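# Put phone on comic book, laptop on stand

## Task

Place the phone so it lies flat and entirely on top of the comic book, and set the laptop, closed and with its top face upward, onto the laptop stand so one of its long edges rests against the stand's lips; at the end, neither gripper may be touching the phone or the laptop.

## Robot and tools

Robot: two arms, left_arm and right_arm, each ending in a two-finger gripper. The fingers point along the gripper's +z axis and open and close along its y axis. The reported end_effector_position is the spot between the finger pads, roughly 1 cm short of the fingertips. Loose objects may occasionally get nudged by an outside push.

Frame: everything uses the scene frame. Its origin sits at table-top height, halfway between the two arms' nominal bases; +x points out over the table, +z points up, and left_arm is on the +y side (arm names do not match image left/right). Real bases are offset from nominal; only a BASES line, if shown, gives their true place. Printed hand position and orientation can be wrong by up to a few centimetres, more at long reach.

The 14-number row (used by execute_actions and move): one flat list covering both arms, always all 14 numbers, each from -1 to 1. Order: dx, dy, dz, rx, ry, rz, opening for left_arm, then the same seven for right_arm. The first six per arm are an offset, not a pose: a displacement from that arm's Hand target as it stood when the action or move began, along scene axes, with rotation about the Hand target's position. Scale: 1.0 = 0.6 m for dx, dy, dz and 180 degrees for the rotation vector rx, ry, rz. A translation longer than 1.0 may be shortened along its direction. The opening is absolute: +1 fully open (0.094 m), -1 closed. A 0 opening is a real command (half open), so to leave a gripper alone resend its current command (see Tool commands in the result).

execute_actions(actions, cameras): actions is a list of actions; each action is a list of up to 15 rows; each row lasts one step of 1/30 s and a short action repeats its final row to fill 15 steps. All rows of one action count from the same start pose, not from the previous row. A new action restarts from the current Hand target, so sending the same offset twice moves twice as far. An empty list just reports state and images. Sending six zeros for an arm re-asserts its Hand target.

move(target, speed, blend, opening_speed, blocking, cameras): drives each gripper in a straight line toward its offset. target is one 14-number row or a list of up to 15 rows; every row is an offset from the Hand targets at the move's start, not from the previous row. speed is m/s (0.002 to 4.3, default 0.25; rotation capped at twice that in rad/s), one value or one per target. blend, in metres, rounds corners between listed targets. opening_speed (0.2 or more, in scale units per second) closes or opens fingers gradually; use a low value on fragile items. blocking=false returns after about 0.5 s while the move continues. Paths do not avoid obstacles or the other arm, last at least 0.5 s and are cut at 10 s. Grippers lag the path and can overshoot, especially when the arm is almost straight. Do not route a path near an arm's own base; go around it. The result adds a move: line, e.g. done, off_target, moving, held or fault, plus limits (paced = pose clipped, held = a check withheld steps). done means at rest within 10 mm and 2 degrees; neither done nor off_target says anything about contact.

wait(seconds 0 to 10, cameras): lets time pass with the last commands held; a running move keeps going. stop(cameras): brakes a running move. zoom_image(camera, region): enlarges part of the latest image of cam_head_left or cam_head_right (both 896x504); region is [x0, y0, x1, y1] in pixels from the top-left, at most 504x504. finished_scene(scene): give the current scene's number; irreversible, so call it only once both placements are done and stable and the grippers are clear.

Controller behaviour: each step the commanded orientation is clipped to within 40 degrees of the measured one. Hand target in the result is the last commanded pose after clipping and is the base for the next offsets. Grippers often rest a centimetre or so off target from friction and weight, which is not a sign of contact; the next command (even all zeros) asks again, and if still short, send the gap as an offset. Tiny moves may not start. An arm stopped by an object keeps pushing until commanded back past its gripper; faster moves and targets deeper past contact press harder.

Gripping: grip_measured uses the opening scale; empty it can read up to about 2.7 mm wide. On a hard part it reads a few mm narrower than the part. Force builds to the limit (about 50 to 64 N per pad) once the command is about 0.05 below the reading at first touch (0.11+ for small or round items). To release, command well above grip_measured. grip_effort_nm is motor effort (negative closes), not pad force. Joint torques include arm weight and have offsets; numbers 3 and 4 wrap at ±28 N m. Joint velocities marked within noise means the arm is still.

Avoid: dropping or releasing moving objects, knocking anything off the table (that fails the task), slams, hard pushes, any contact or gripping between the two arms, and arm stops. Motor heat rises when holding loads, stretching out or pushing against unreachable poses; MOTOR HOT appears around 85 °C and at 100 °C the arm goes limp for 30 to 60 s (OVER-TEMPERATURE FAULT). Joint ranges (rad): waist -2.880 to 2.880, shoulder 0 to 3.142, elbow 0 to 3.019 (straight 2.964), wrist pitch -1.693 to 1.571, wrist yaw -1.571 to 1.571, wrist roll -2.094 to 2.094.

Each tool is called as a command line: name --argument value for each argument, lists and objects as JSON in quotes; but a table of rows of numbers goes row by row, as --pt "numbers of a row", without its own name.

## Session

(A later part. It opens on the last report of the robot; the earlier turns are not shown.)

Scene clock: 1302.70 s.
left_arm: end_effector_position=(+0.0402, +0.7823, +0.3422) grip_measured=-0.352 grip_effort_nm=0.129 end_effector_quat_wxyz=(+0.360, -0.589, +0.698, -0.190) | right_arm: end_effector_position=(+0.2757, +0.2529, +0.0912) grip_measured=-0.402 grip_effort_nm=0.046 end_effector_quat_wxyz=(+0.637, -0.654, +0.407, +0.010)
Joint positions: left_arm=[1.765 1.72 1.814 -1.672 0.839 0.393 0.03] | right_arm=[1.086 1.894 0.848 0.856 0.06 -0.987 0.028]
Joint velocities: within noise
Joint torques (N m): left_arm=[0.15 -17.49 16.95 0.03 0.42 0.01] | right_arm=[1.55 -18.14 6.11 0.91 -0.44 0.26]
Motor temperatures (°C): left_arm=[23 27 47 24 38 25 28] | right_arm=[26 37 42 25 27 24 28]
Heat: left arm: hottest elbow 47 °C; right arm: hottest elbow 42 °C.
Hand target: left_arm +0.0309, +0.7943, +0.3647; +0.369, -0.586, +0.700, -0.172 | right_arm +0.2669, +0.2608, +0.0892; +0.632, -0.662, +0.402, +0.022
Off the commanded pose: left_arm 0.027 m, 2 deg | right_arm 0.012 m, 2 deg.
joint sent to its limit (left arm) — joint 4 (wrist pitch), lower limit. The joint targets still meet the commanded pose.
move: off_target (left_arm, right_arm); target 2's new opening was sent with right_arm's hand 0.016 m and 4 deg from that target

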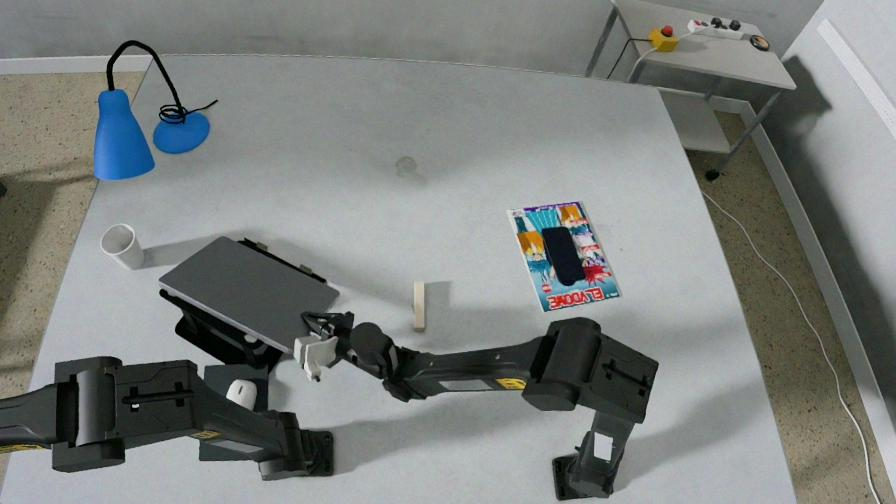

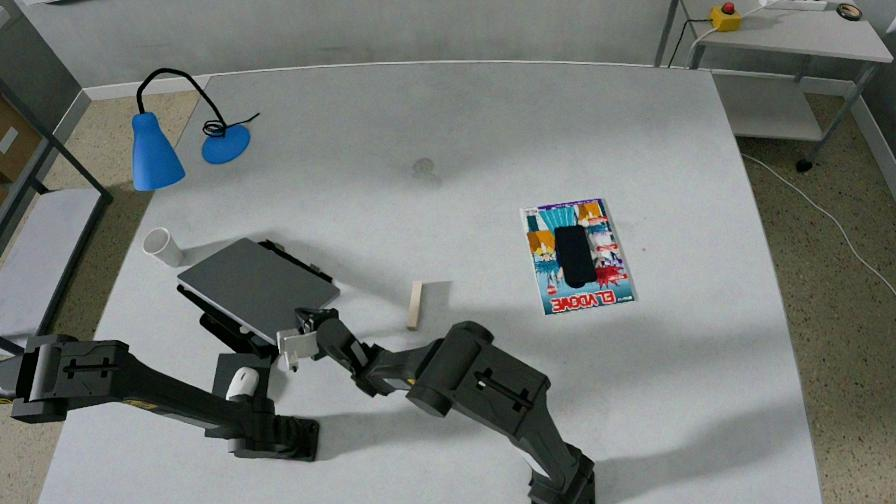

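Now retreat the right hand along −t (opening wider).

move --pt "0 0 0 0 0 0 -0.35 0.003 -0.02 0 0 0 0 -0.1" --pt "0 0 0 0 0 0 -0.35 -0.05 -0.2 0.0 0 0 0 -0.1" --pt "0 0 0 0 0 0 -0.35 -0.02 -0.4 0.2 0 0 0 -0.1" --opening_speed 0.5 --speed 0.08

zoom_image --camera "cam_head_left" --region '[130, 200, 380, 380]'

zoom_image --camera "cam_head_right" --region '[130, 200, 380, 380]'

Scene clock: 1311.07 s.
left_arm: end_effector_position=(+0.0402, +0.7823, +0.3422) grip_measured=-0.352 grip_effort_nm=0.125 end_effector_quat_wxyz=(+0.360, -0.589, +0.698, -0.190) | right_arm: end_effector_position=(+0.2537, +0.0272, +0.2114) grip_measured=-0.101 grip_effort_nm=0.051 end_effector_quat_wxyz=(+0.635, -0.661, +0.400, +0.027)
Joint positions: left_arm=[1.765 1.72 1.814 -1.672 0.839 0.393 0.03] | right_arm=[0.749 1.082 0.412 0.467 -0.309 -1.047 0.042]
Joint velocities: within noise
Joint torques (N m): left_arm=[-0.56 -17.73 16.77 -0.05 0.48 -0.07] | right_arm=[-0.26 -8.12 7.23 1.18 -0.1 0.18]
Motor temperatures (°C): left_arm=[23 28 47 24 37 25 28] | right_arm=[26 37 41 25 27 24 28]
Heat: left arm: hottest elbow 47 °C; right arm: hottest elbow 41 °C.
Hand target: left_arm +0.0309, +0.7943, +0.3647; +0.369, -0.586, +0.700, -0.172 | right_arm +0.2549, +0.0209, +0.2093; +0.632, -0.662, +0.402, +0.022
Off the commanded pose: left_arm 0.027 m, 2 deg | right_arm 0.007 m, 1 deg.
joint sent to its limit (left arm) — joint 4 (wrist pitch), lower limit. The joint targets still meet the commanded pose.
move: off_target (left_arm)

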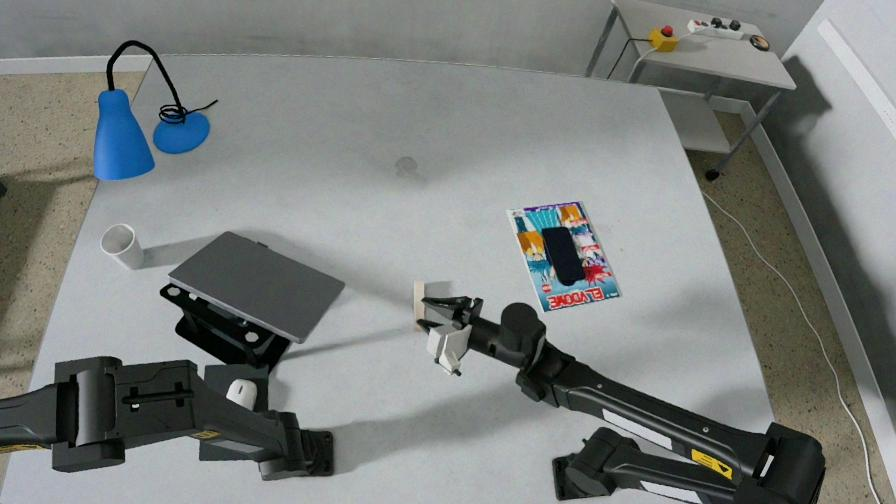

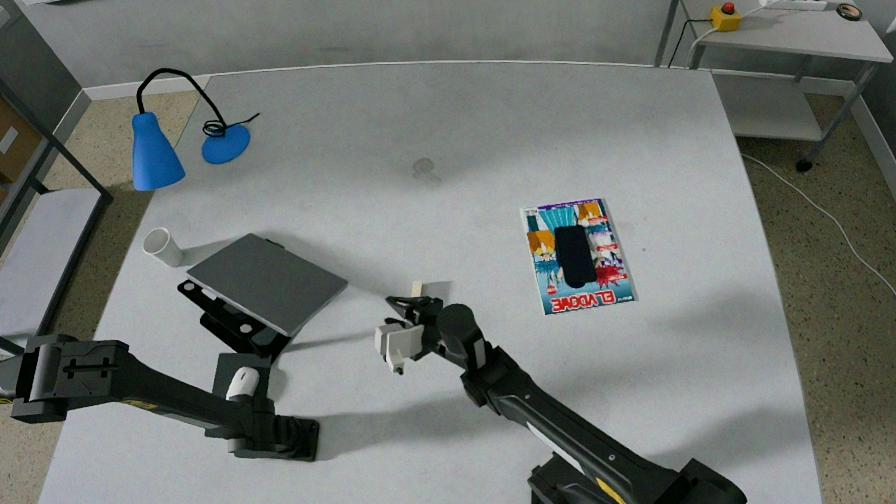

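Scaled by 2.016.

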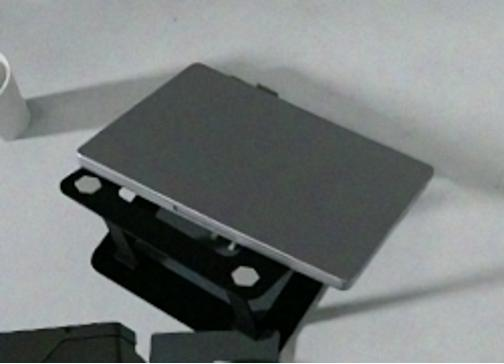

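Scaled by 2.016.

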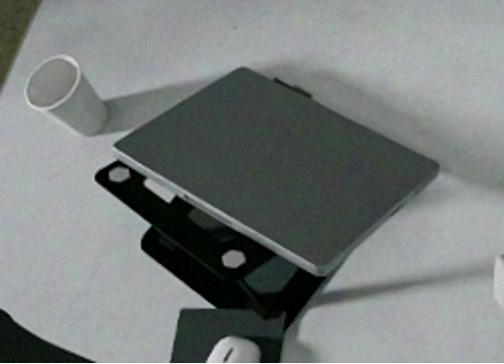

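zoom_image --camera "cam_head_right" --region '[230, 270, 350, 360]'

zoom_image --camera "cam_head_left" --region '[230, 225, 360, 345]'

zoom_image --camera "cam_head_right" --region '[250, 225, 360, 290]'

zoom_image --camera "cam_head_left" --region '[150, 260, 270, 350]'

Scaled by 4.200.

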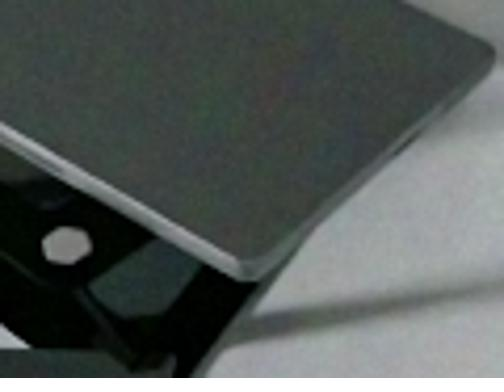

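Scaled by 3.877.

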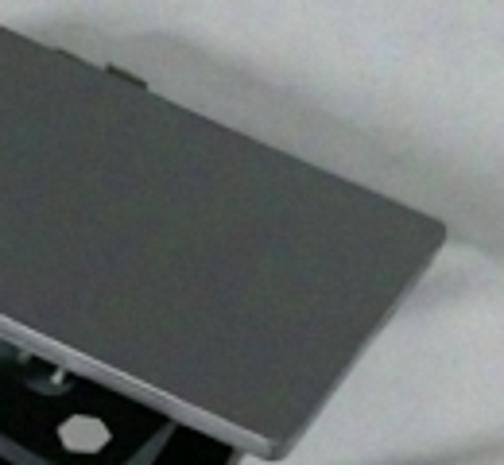

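Scaled by 4.582.

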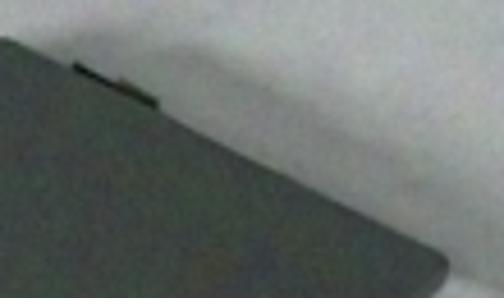

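Scaled by 4.200.

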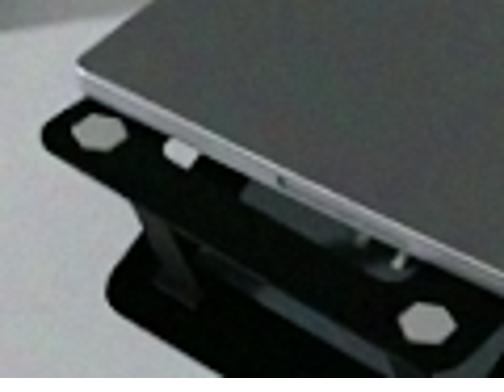

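move --pt "0.198 -0.32 -0.08 -0.03 -0.04 -0.1 -1 0 0 0 0 0 0 -0.1" --pt "0.315 -0.39 -0.26 -0.061 -0.075 -0.19 -1 0 0 0 0 0 0 -0.1" --speed 0.2 --blend 0.04

zoom_image --camera "cam_head_left" --region '[100, 200, 350, 380]'

zoom_image --camera "cam_head_right" --region '[100, 200, 350, 380]'

Scene clock: 1350.17 s.
left_arm: end_effector_position=(+0.2165, +0.5642, +0.2100) grip_measured=-0.981 grip_effort_nm=-0.999 end_effector_quat_wxyz=(+0.327, -0.369, +0.775, -0.397) | right_arm: end_effector_position=(+0.2538, +0.0270, +0.2112) grip_measured=-0.101 grip_effort_nm=0.061 end_effector_quat_wxyz=(+0.635, -0.661, +0.400, +0.027)
Joint positions: left_arm=[1.418 1.537 1.116 -1.672 0.995 0.846 0.001] | right_arm=[0.749 1.082 0.412 0.466 -0.309 -1.048 0.042]
Joint velocities: within noise
Joint torques (N m): left_arm=[-2.08 -12.98 8.21 -0.83 0.57 0.11] | right_arm=[-0.44 -8.18 7.25 1.2 -0.1 0.13]
Motor temperatures (°C): left_arm=[22 29 47 24 35 24 27] | right_arm=[26 35 41 25 26 24 27]
Heat: left arm: hottest elbow 47 °C; right arm: hottest elbow 41 °C.
Hand target: left_arm +0.2200, +0.5602, +0.2089; +0.324, -0.363, +0.775, -0.404 | right_arm +0.2550, +0.0208, +0.2092; +0.632, -0.662, +0.403, +0.022
Off the commanded pose: left_arm 0.005 m, 1 deg | right_arm 0.007 m, 1 deg.
joint sent to its limit (left arm) — joint 4 (wrist pitch), lower limit. The joint targets still meet the commanded pose.
move: done

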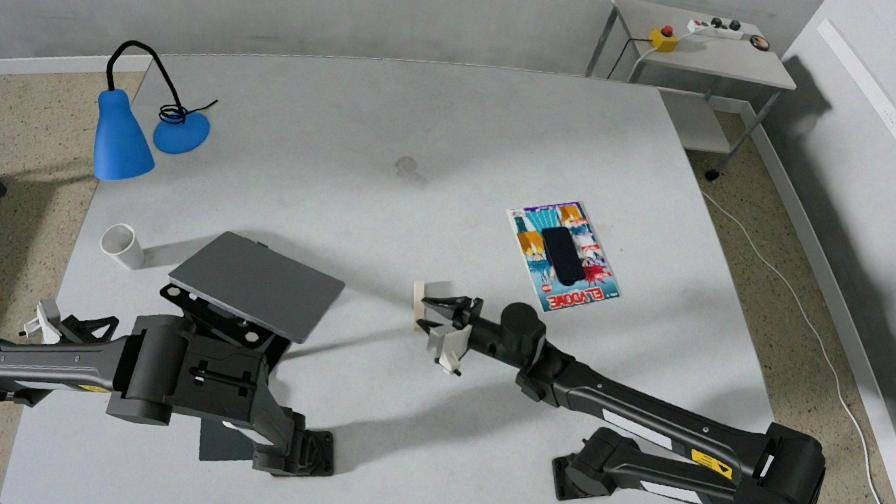

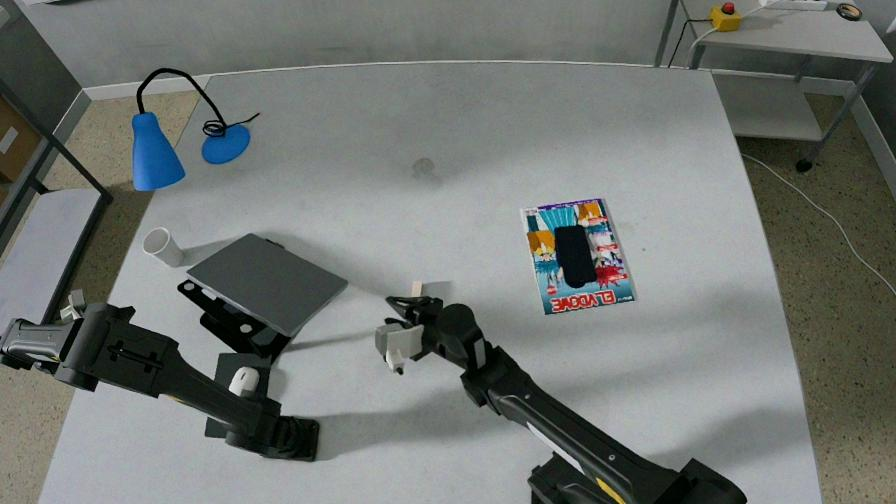

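Scaled by 2.016.

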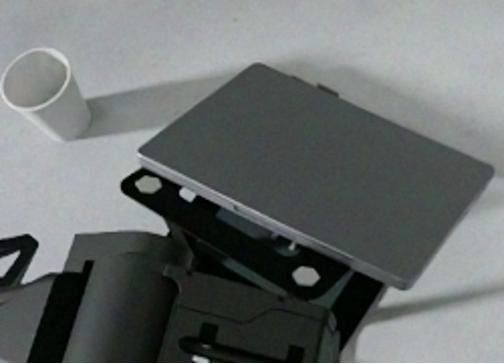

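Scaled by 2.016.

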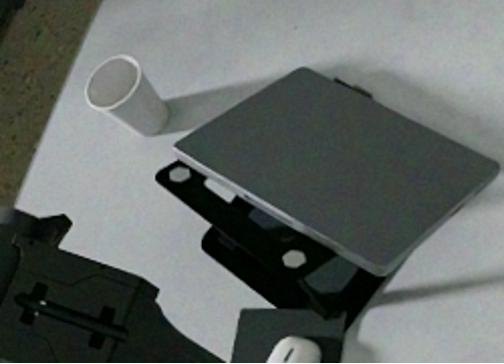

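move --pt "0.09 -0.15 -0.08 0 0 0 -1 0 0 0 0 0 0 -0.1" --speed 0.12

zoom_image --camera "cam_head_left" --region '[100, 200, 350, 380]'

zoom_image --camera "cam_head_right" --region '[100, 200, 350, 380]'

Scene clock: 1356.00 s.
left_arm: end_effector_position=(+0.2713, +0.4761, +0.1584) grip_measured=-0.981 grip_effort_nm=-0.994 end_effector_quat_wxyz=(+0.322, -0.370, +0.771, -0.406) | right_arm: end_effector_position=(+0.2538, +0.0270, +0.2112) grip_measured=-0.101 grip_effort_nm=0.056 end_effector_quat_wxyz=(+0.635, -0.661, +0.400, +0.027)
Joint positions: left_arm=[1.211 1.369 0.801 -1.234 1.075 0.483 0.001] | right_arm=[0.749 1.082 0.412 0.466 -0.309 -1.048 0.042]
Joint velocities: within noise
Joint torques (N m): left_arm=[-2.49 -12.16 7.51 0.29 0.62 -0.02] | right_arm=[-0.44 -8.18 7.24 1.21 -0.1 0.15]
Motor temperatures (°C): left_arm=[22 29 47 24 35 24 28] | right_arm=[26 35 40 25 25 24 27]
Heat: left arm: hottest elbow 47 °C; right arm: hottest elbow 40 °C.
Hand target: left_arm +0.2740, +0.4702, +0.1609; +0.324, -0.363, +0.775, -0.404 | right_arm +0.2549, +0.0208, +0.2092; +0.632, -0.662, +0.403, +0.022
Off the commanded pose: left_arm 0.007 m, 1 deg | right_arm 0.007 m, 1 deg.
move: done

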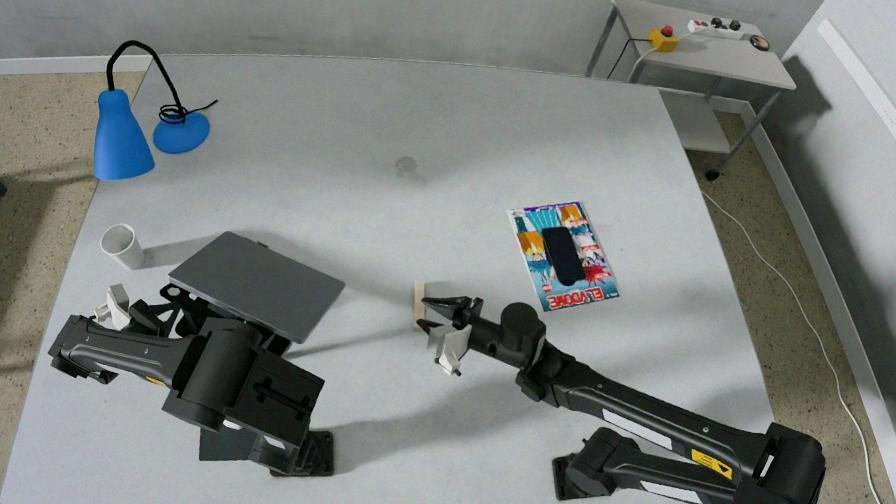

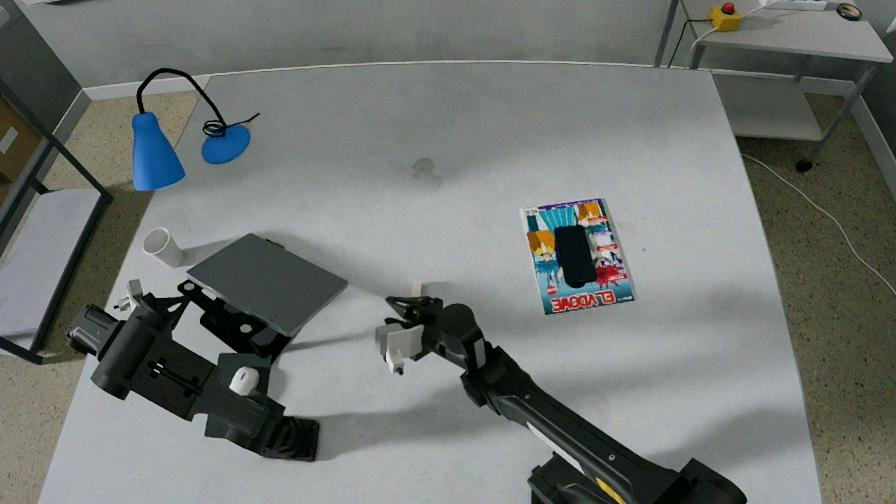

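Scaled by 2.016.

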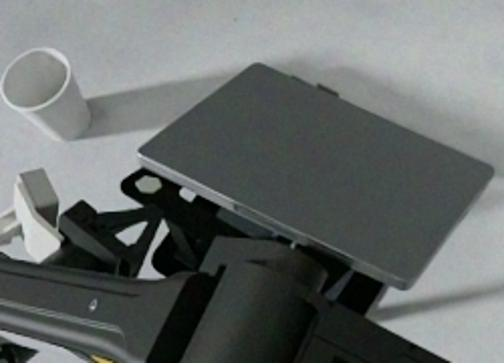

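Scaled by 2.016.

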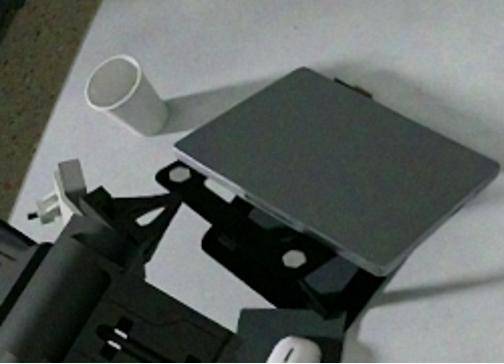

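move --pt "0.06 -0.02 -0.035 0 0 0 -1 0 0 0 0 0 0 -0.1" --speed 0.06

zoom_image --camera "cam_head_left" --region '[130, 220, 330, 350]'

zoom_image --camera "cam_head_right" --region '[130, 220, 330, 350]'

Scene clock: 1362.80 s.
left_arm: end_effector_position=(+0.3088, +0.4665, +0.1456) grip_measured=-0.981 grip_effort_nm=-0.989 end_effector_quat_wxyz=(+0.329, -0.368, +0.770, -0.404) | right_arm: end_effector_position=(+0.2538, +0.0270, +0.2112) grip_measured=-0.101 grip_effort_nm=0.056 end_effector_quat_wxyz=(+0.635, -0.661, +0.400, +0.027)
Joint positions: left_arm=[1.093 1.352 0.749 -0.955 1.096 0.223 0.001] | right_arm=[0.749 1.082 0.412 0.466 -0.309 -1.048 0.042]
Joint velocities: within noise
Joint torques (N m): left_arm=[-3.19 -10.46 6.8 0.92 0.25 0.04] | right_arm=[-0.38 -8.23 7.23 1.21 -0.1 0.14]
Motor temperatures (°C): left_arm=[22 29 46 24 35 24 28] | right_arm=[26 35 40 25 25 24 27]
Heat: left arm: hottest elbow 46 °C; right arm: hottest elbow 40 °C.
Hand target: left_arm +0.3099, +0.4582, +0.1398; +0.324, -0.363, +0.775, -0.404 | right_arm +0.2549, +0.0208, +0.2092; +0.632, -0.662, +0.403, +0.022
Off the commanded pose: left_arm 0.010 m, 1 deg | right_arm 0.007 m, 1 deg.
move: done

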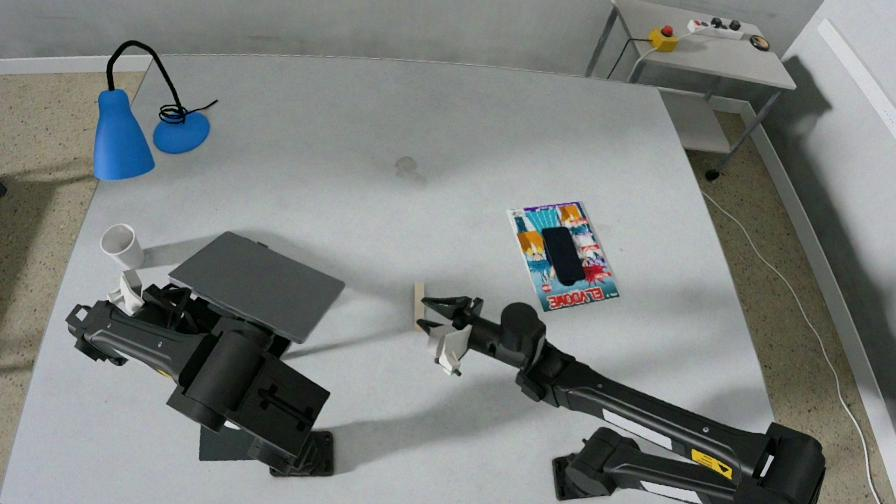

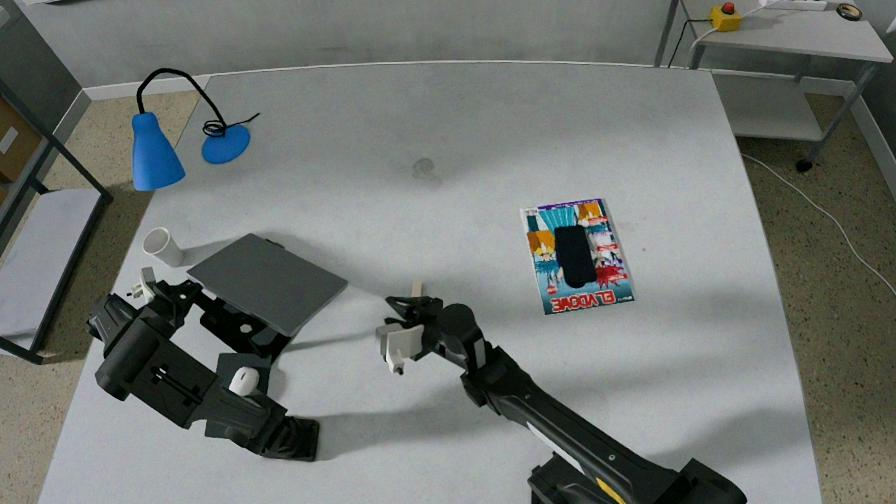

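Scaled by 2.520.

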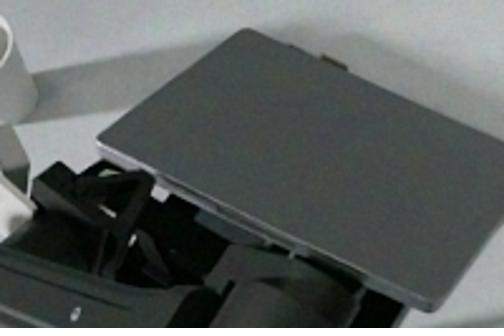

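Scaled by 2.520.

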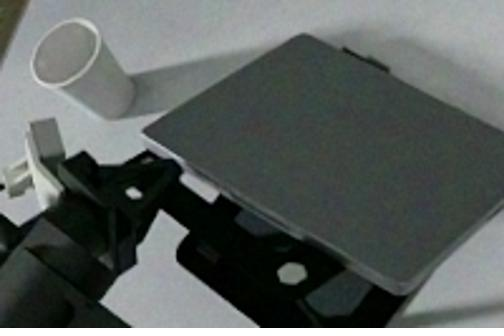

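move --pt "0.035 -0.012 -0.008 0 0 0 -1 0 0 0 0 0 0 -0.1" --speed 0.04

zoom_image --camera "cam_head_left" --region '[130, 220, 330, 350]'

zoom_image --camera "cam_head_right" --region '[130, 220, 330, 350]'

Scene clock: 1367.13 s.
left_arm: end_effector_position=(+0.3303, +0.4615, +0.1449) grip_measured=-0.981 grip_effort_nm=-0.979 end_effector_quat_wxyz=(+0.332, -0.367, +0.769, -0.404) | right_arm: end_effector_position=(+0.2538, +0.0270, +0.2112) grip_measured=-0.101 grip_effort_nm=0.056 end_effector_quat_wxyz=(+0.635, -0.661, +0.400, +0.027)
Joint positions: left_arm=[1.028 1.341 0.731 -0.809 1.095 0.074 0.001] | right_arm=[0.749 1.082 0.412 0.466 -0.309 -1.048 0.042]
Joint velocities: within noise
Joint torques (N m): left_arm=[-3.14 -10.34 6.54 1.11 0.11 0.02] | right_arm=[-0.38 -8.06 7.23 1.24 -0.1 0.14]
Motor temperatures (°C): left_arm=[22 28 45 24 34 24 28] | right_arm=[26 35 40 25 25 24 27]
Heat: left arm: hottest elbow 45 °C; right arm: hottest elbow 40 °C.
Hand target: left_arm +0.3309, +0.4510, +0.1350; +0.324, -0.363, +0.775, -0.404 | right_arm +0.2549, +0.0208, +0.2092; +0.632, -0.662, +0.403, +0.022
Off the commanded pose: left_arm 0.014 m, 1 deg | right_arm 0.007 m, 1 deg.
move: off_target (left_arm)

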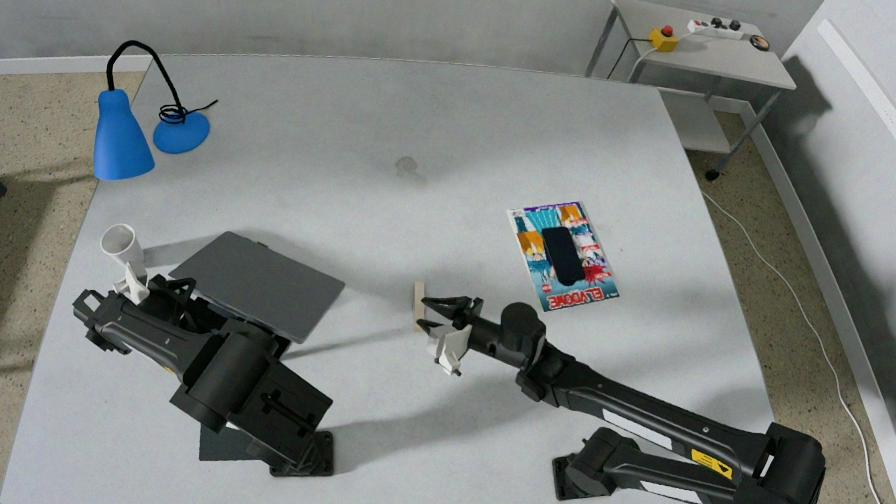

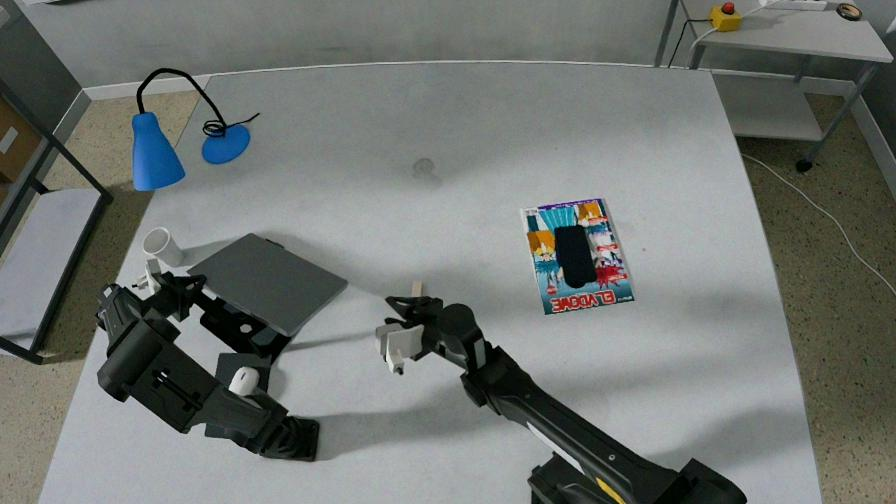

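Scaled by 2.520.

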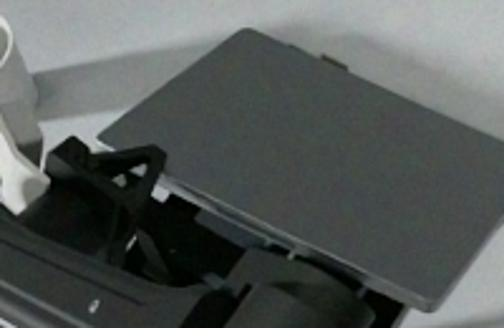

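Scaled by 2.520.

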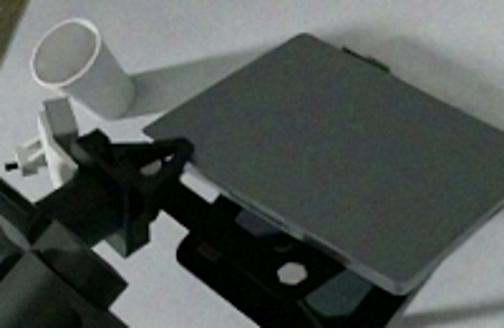

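move --pt "-0.07 0.02 0.0 0 0 0 -1 0 0 0 0 0 0 -0.1" --pt "-0.07 0.0 -0.05 0 0 0 -1 0 0 0 0 0 0 -0.1" --speed 0.08

zoom_image --camera "cam_head_left" --region '[130, 220, 330, 350]'

zoom_image --camera "cam_head_right" --region '[130, 220, 330, 350]'

Scene clock: 1371.03 s.
left_arm: end_effector_position=(+0.3004, +0.4605, +0.1443) grip_measured=-0.982 grip_effort_nm=-0.969 end_effector_quat_wxyz=(+0.352, -0.348, +0.769, -0.404) | right_arm: end_effector_position=(+0.2538, +0.0270, +0.2112) grip_measured=-0.101 grip_effort_nm=0.056 end_effector_quat_wxyz=(+0.635, -0.661, +0.400, +0.027)
Joint positions: left_arm=[1.117 1.34 0.716 -0.959 1.131 0.304 0.001] | right_arm=[0.749 1.082 0.412 0.466 -0.309 -1.048 0.042]
Joint velocities: within noise
Joint torques (N m): left_arm=[-0.67 -5.3 3.54 1.36 -1.17 0.36] | right_arm=[-0.32 -8.18 7.24 1.2 -0.1 0.14]
Motor temperatures (°C): left_arm=[22 28 45 24 34 24 28] | right_arm=[26 35 40 25 25 24 27]
Heat: left arm: hottest elbow 45 °C; right arm: hottest elbow 40 °C.
Hand target: left_arm +0.2890, +0.4511, +0.1051; +0.324, -0.363, +0.775, -0.404 | right_arm +0.2549, +0.0208, +0.2092; +0.632, -0.662, +0.403, +0.022
Off the commanded pose: left_arm 0.042 m, 4 deg | right_arm 0.007 m, 1 deg.
move: off_target (left_arm)

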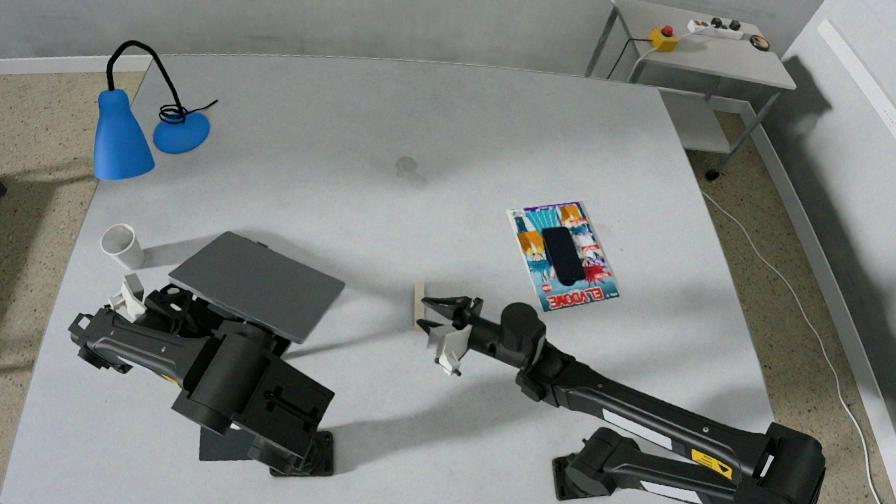

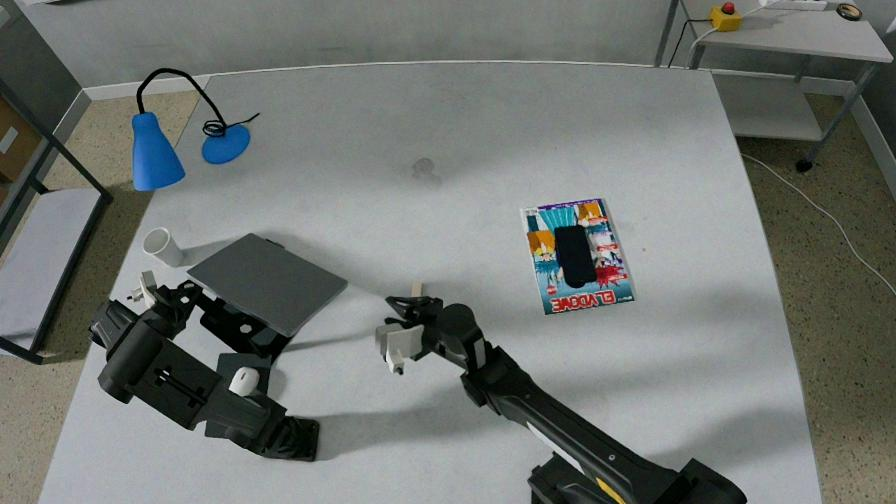

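Scaled by 2.520.

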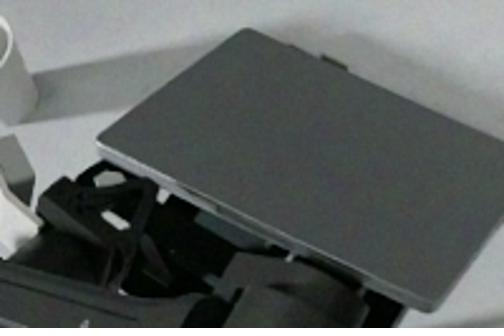

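Scaled by 2.520.

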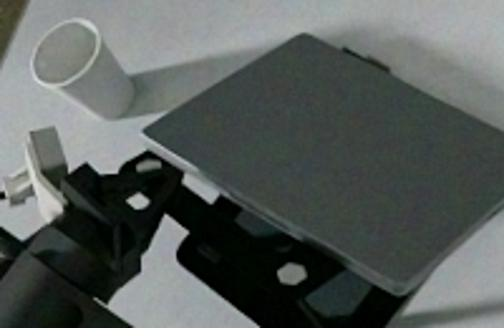

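move --pt "-0.03 0.01 0.12 0.059 0.126 0 -1 0 0 0 0 0 0 -0.1" --pt "0.0 0.0 0.08 0.059 0.126 0 -1 0 0 0 0 0 0 -0.1" --speed 0.1

zoom_image --camera "cam_head_left" --region '[130, 220, 330, 350]'

zoom_image --camera "cam_head_right" --region '[130, 220, 330, 350]'

Scene clock: 1379.73 s.
left_arm: end_effector_position=(+0.2804, +0.4453, +0.1484) grip_measured=-0.982 grip_effort_nm=-0.965 end_effector_quat_wxyz=(+0.191, -0.410, +0.854, -0.257) | right_arm: end_effector_position=(+0.2538, +0.0270, +0.2112) grip_measured=-0.101 grip_effort_nm=0.056 end_effector_quat_wxyz=(+0.635, -0.661, +0.400, +0.027)
Joint positions: left_arm=[0.984 1.179 0.782 -1.117 0.65 0.098 0.001] | right_arm=[0.749 1.082 0.412 0.466 -0.309 -1.048 0.042]
Joint velocities: within noise
Joint torques (N m): left_arm=[-3.37 -7.88 11.66 0.94 0.28 -0.02] | right_arm=[-0.44 -8.18 7.23 1.21 -0.1 0.14]
Motor temperatures (°C): left_arm=[22 28 44 24 34 24 28] | right_arm=[26 35 40 25 25 24 27]
Heat: left arm: hottest elbow 44 °C; right arm: hottest elbow 40 °C.
Hand target: left_arm +0.2889, +0.4510, +0.1530; +0.197, -0.404, +0.857, -0.252 | right_arm +0.2549, +0.0208, +0.2092; +0.632, -0.662, +0.403, +0.022
Off the commanded pose: left_arm 0.011 m, 1 deg | right_arm 0.007 m, 1 deg.
move: off_target (left_arm)

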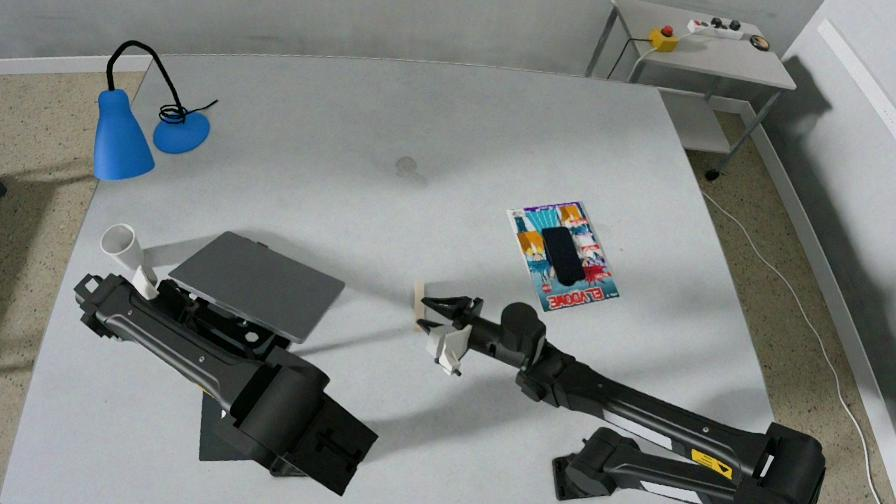

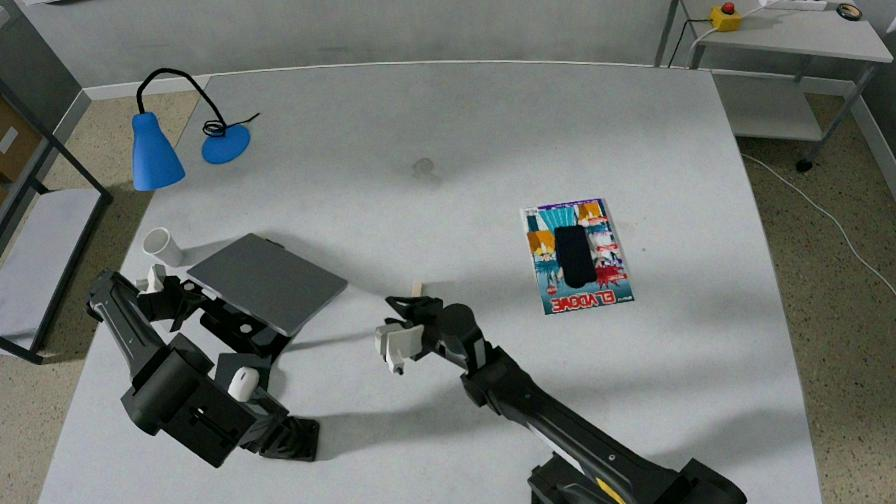

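Scaled by 2.520.

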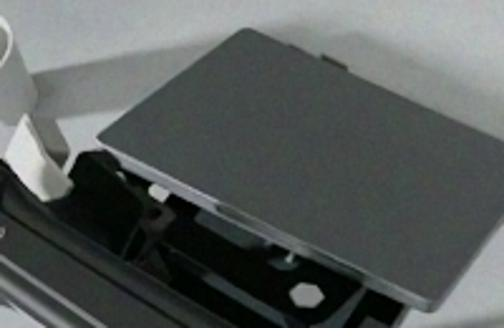

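Scaled by 2.520.

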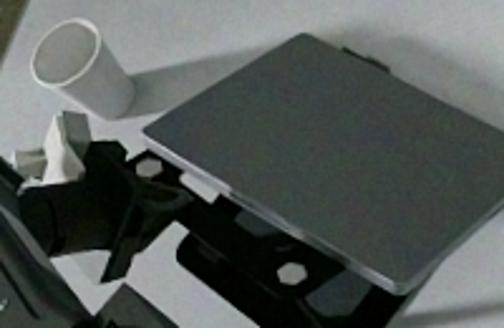

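move --pt "0.065 -0.03 -0.018 0 0 0 -1 0 0 0 0 0 0 -0.1" --speed 0.04

zoom_image --camera "cam_head_left" --region '[130, 220, 330, 350]'

zoom_image --camera "cam_head_right" --region '[130, 220, 330, 350]'

Scene clock: 1384.33 s.
left_arm: end_effector_position=(+0.3225, +0.4336, +0.1440) grip_measured=-0.982 grip_effort_nm=-0.969 end_effector_quat_wxyz=(+0.197, -0.408, +0.855, -0.252) | right_arm: end_effector_position=(+0.2538, +0.0270, +0.2112) grip_measured=-0.101 grip_effort_nm=0.056 end_effector_quat_wxyz=(+0.635, -0.661, +0.400, +0.027)
Joint positions: left_arm=[0.847 1.198 0.782 -0.98 0.632 -0.071 0.001] | right_arm=[0.749 1.082 0.412 0.466 -0.309 -1.048 0.042]
Joint velocities: within noise
Joint torques (N m): left_arm=[-2.02 -8.18 10.18 1.2 0.24 -0.06] | right_arm=[-0.38 -8.18 7.23 1.22 -0.1 0.14]
Motor temperatures (°C): left_arm=[22 28 43 24 34 24 28] | right_arm=[26 35 40 25 25 24 27]
Heat: left arm: hottest elbow 43 °C; right arm: hottest elbow 40 °C.
Hand target: left_arm +0.3280, +0.4330, +0.1422; +0.197, -0.404, +0.857, -0.252 | right_arm +0.2549, +0.0208, +0.2092; +0.632, -0.662, +0.403, +0.022
Off the commanded pose: left_arm 0.006 m, 0 deg | right_arm 0.007 m, 1 deg.
move: done

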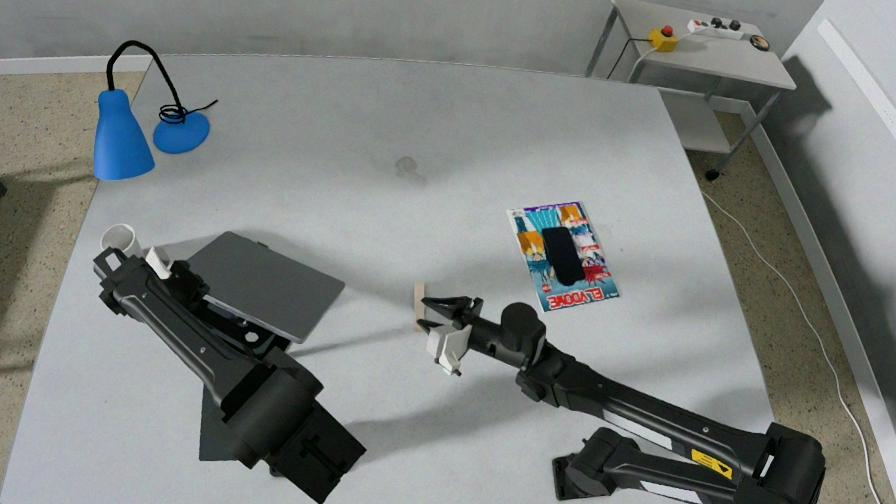

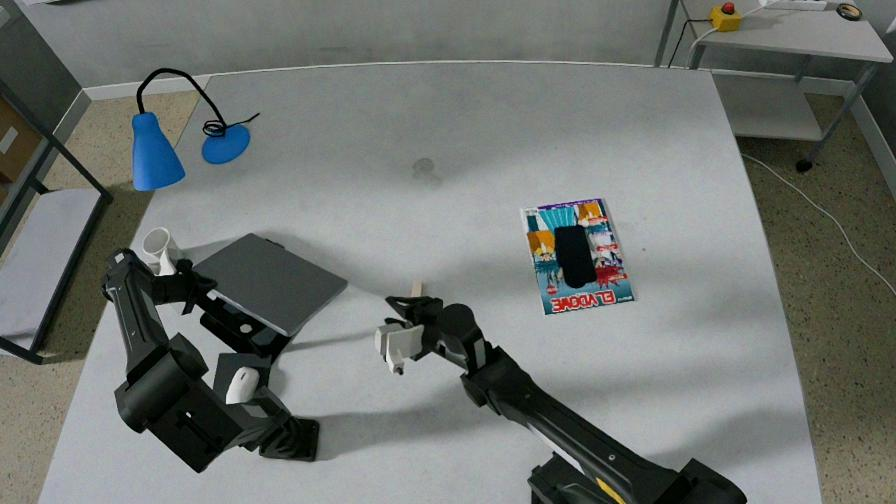

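Scaled by 2.520.

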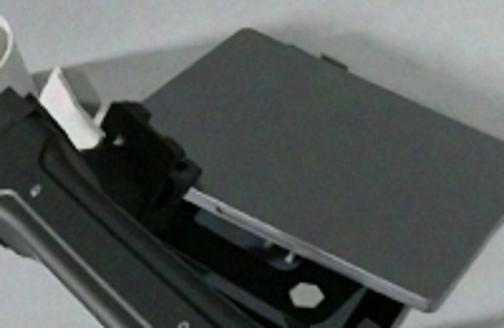

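Scaled by 2.520.

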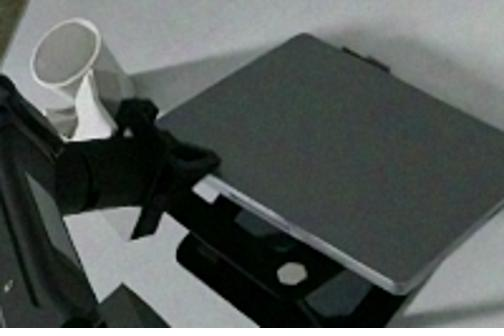

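move --pt "0.045 -0.02 -0.02 0 0 0 -1 0 0 0 0 0 0 -0.1" --speed 0.04

zoom_image --camera "cam_head_left" --region '[130, 220, 330, 350]'

zoom_image --camera "cam_head_right" --region '[130, 220, 330, 350]'

Scene clock: 1388.57 s.
left_arm: end_effector_position=(+0.3521, +0.4250, +0.1361) grip_measured=-0.982 grip_effort_nm=-0.965 end_effector_quat_wxyz=(+0.201, -0.406, +0.856, -0.251) | right_arm: end_effector_position=(+0.2538, +0.0270, +0.2112) grip_measured=-0.101 grip_effort_nm=0.056 end_effector_quat_wxyz=(+0.635, -0.661, +0.400, +0.027)
Joint positions: left_arm=[0.759 1.231 0.782 -0.877 0.613 -0.176 0.001] | right_arm=[0.749 1.082 0.412 0.466 -0.309 -1.048 0.042]
Joint velocities: within noise
Joint torques (N m): left_arm=[-2.73 -8.59 9.16 1.47 0.26 0.04] | right_arm=[-0.32 -8.12 7.21 1.2 -0.1 0.14]
Motor temperatures (°C): left_arm=[22 28 43 24 34 24 29] | right_arm=[26 35 40 25 25 24 27]
Heat: left arm: hottest elbow 43 °C; right arm: hottest elbow 40 °C.
Hand target: left_arm +0.3550, +0.4210, +0.1301; +0.197, -0.404, +0.857, -0.252 | right_arm +0.2549, +0.0208, +0.2092; +0.632, -0.662, +0.403, +0.022
Off the commanded pose: left_arm 0.008 m, 1 deg | right_arm 0.007 m, 1 deg.
move: done

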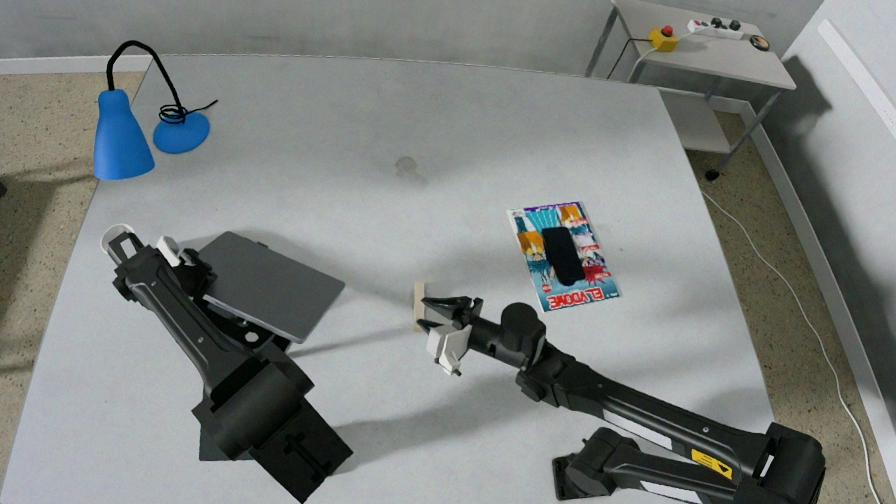

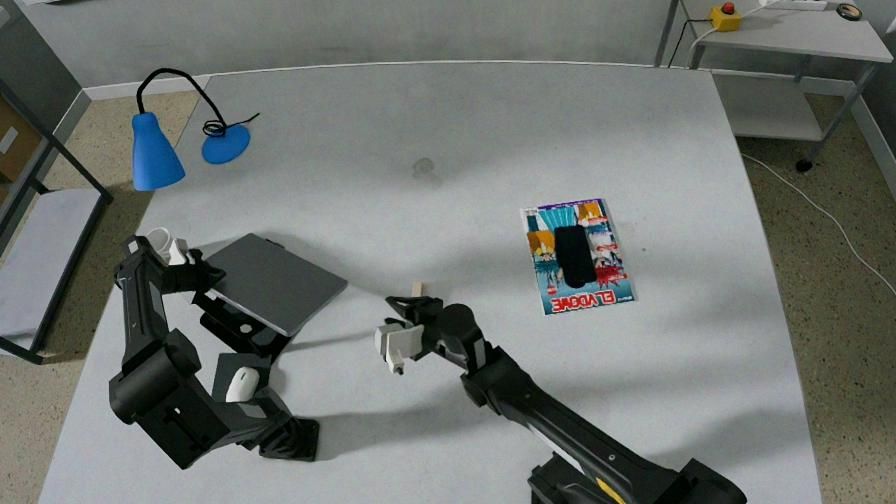

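Scaled by 2.520.

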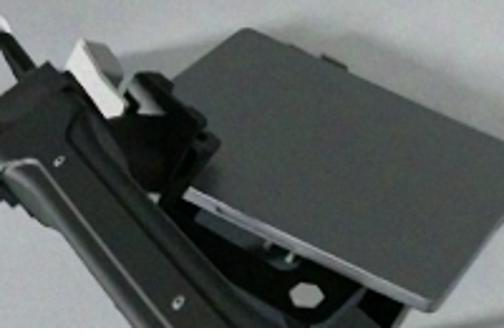

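Scaled by 2.520.

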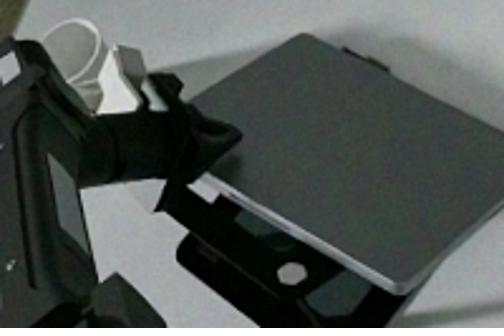

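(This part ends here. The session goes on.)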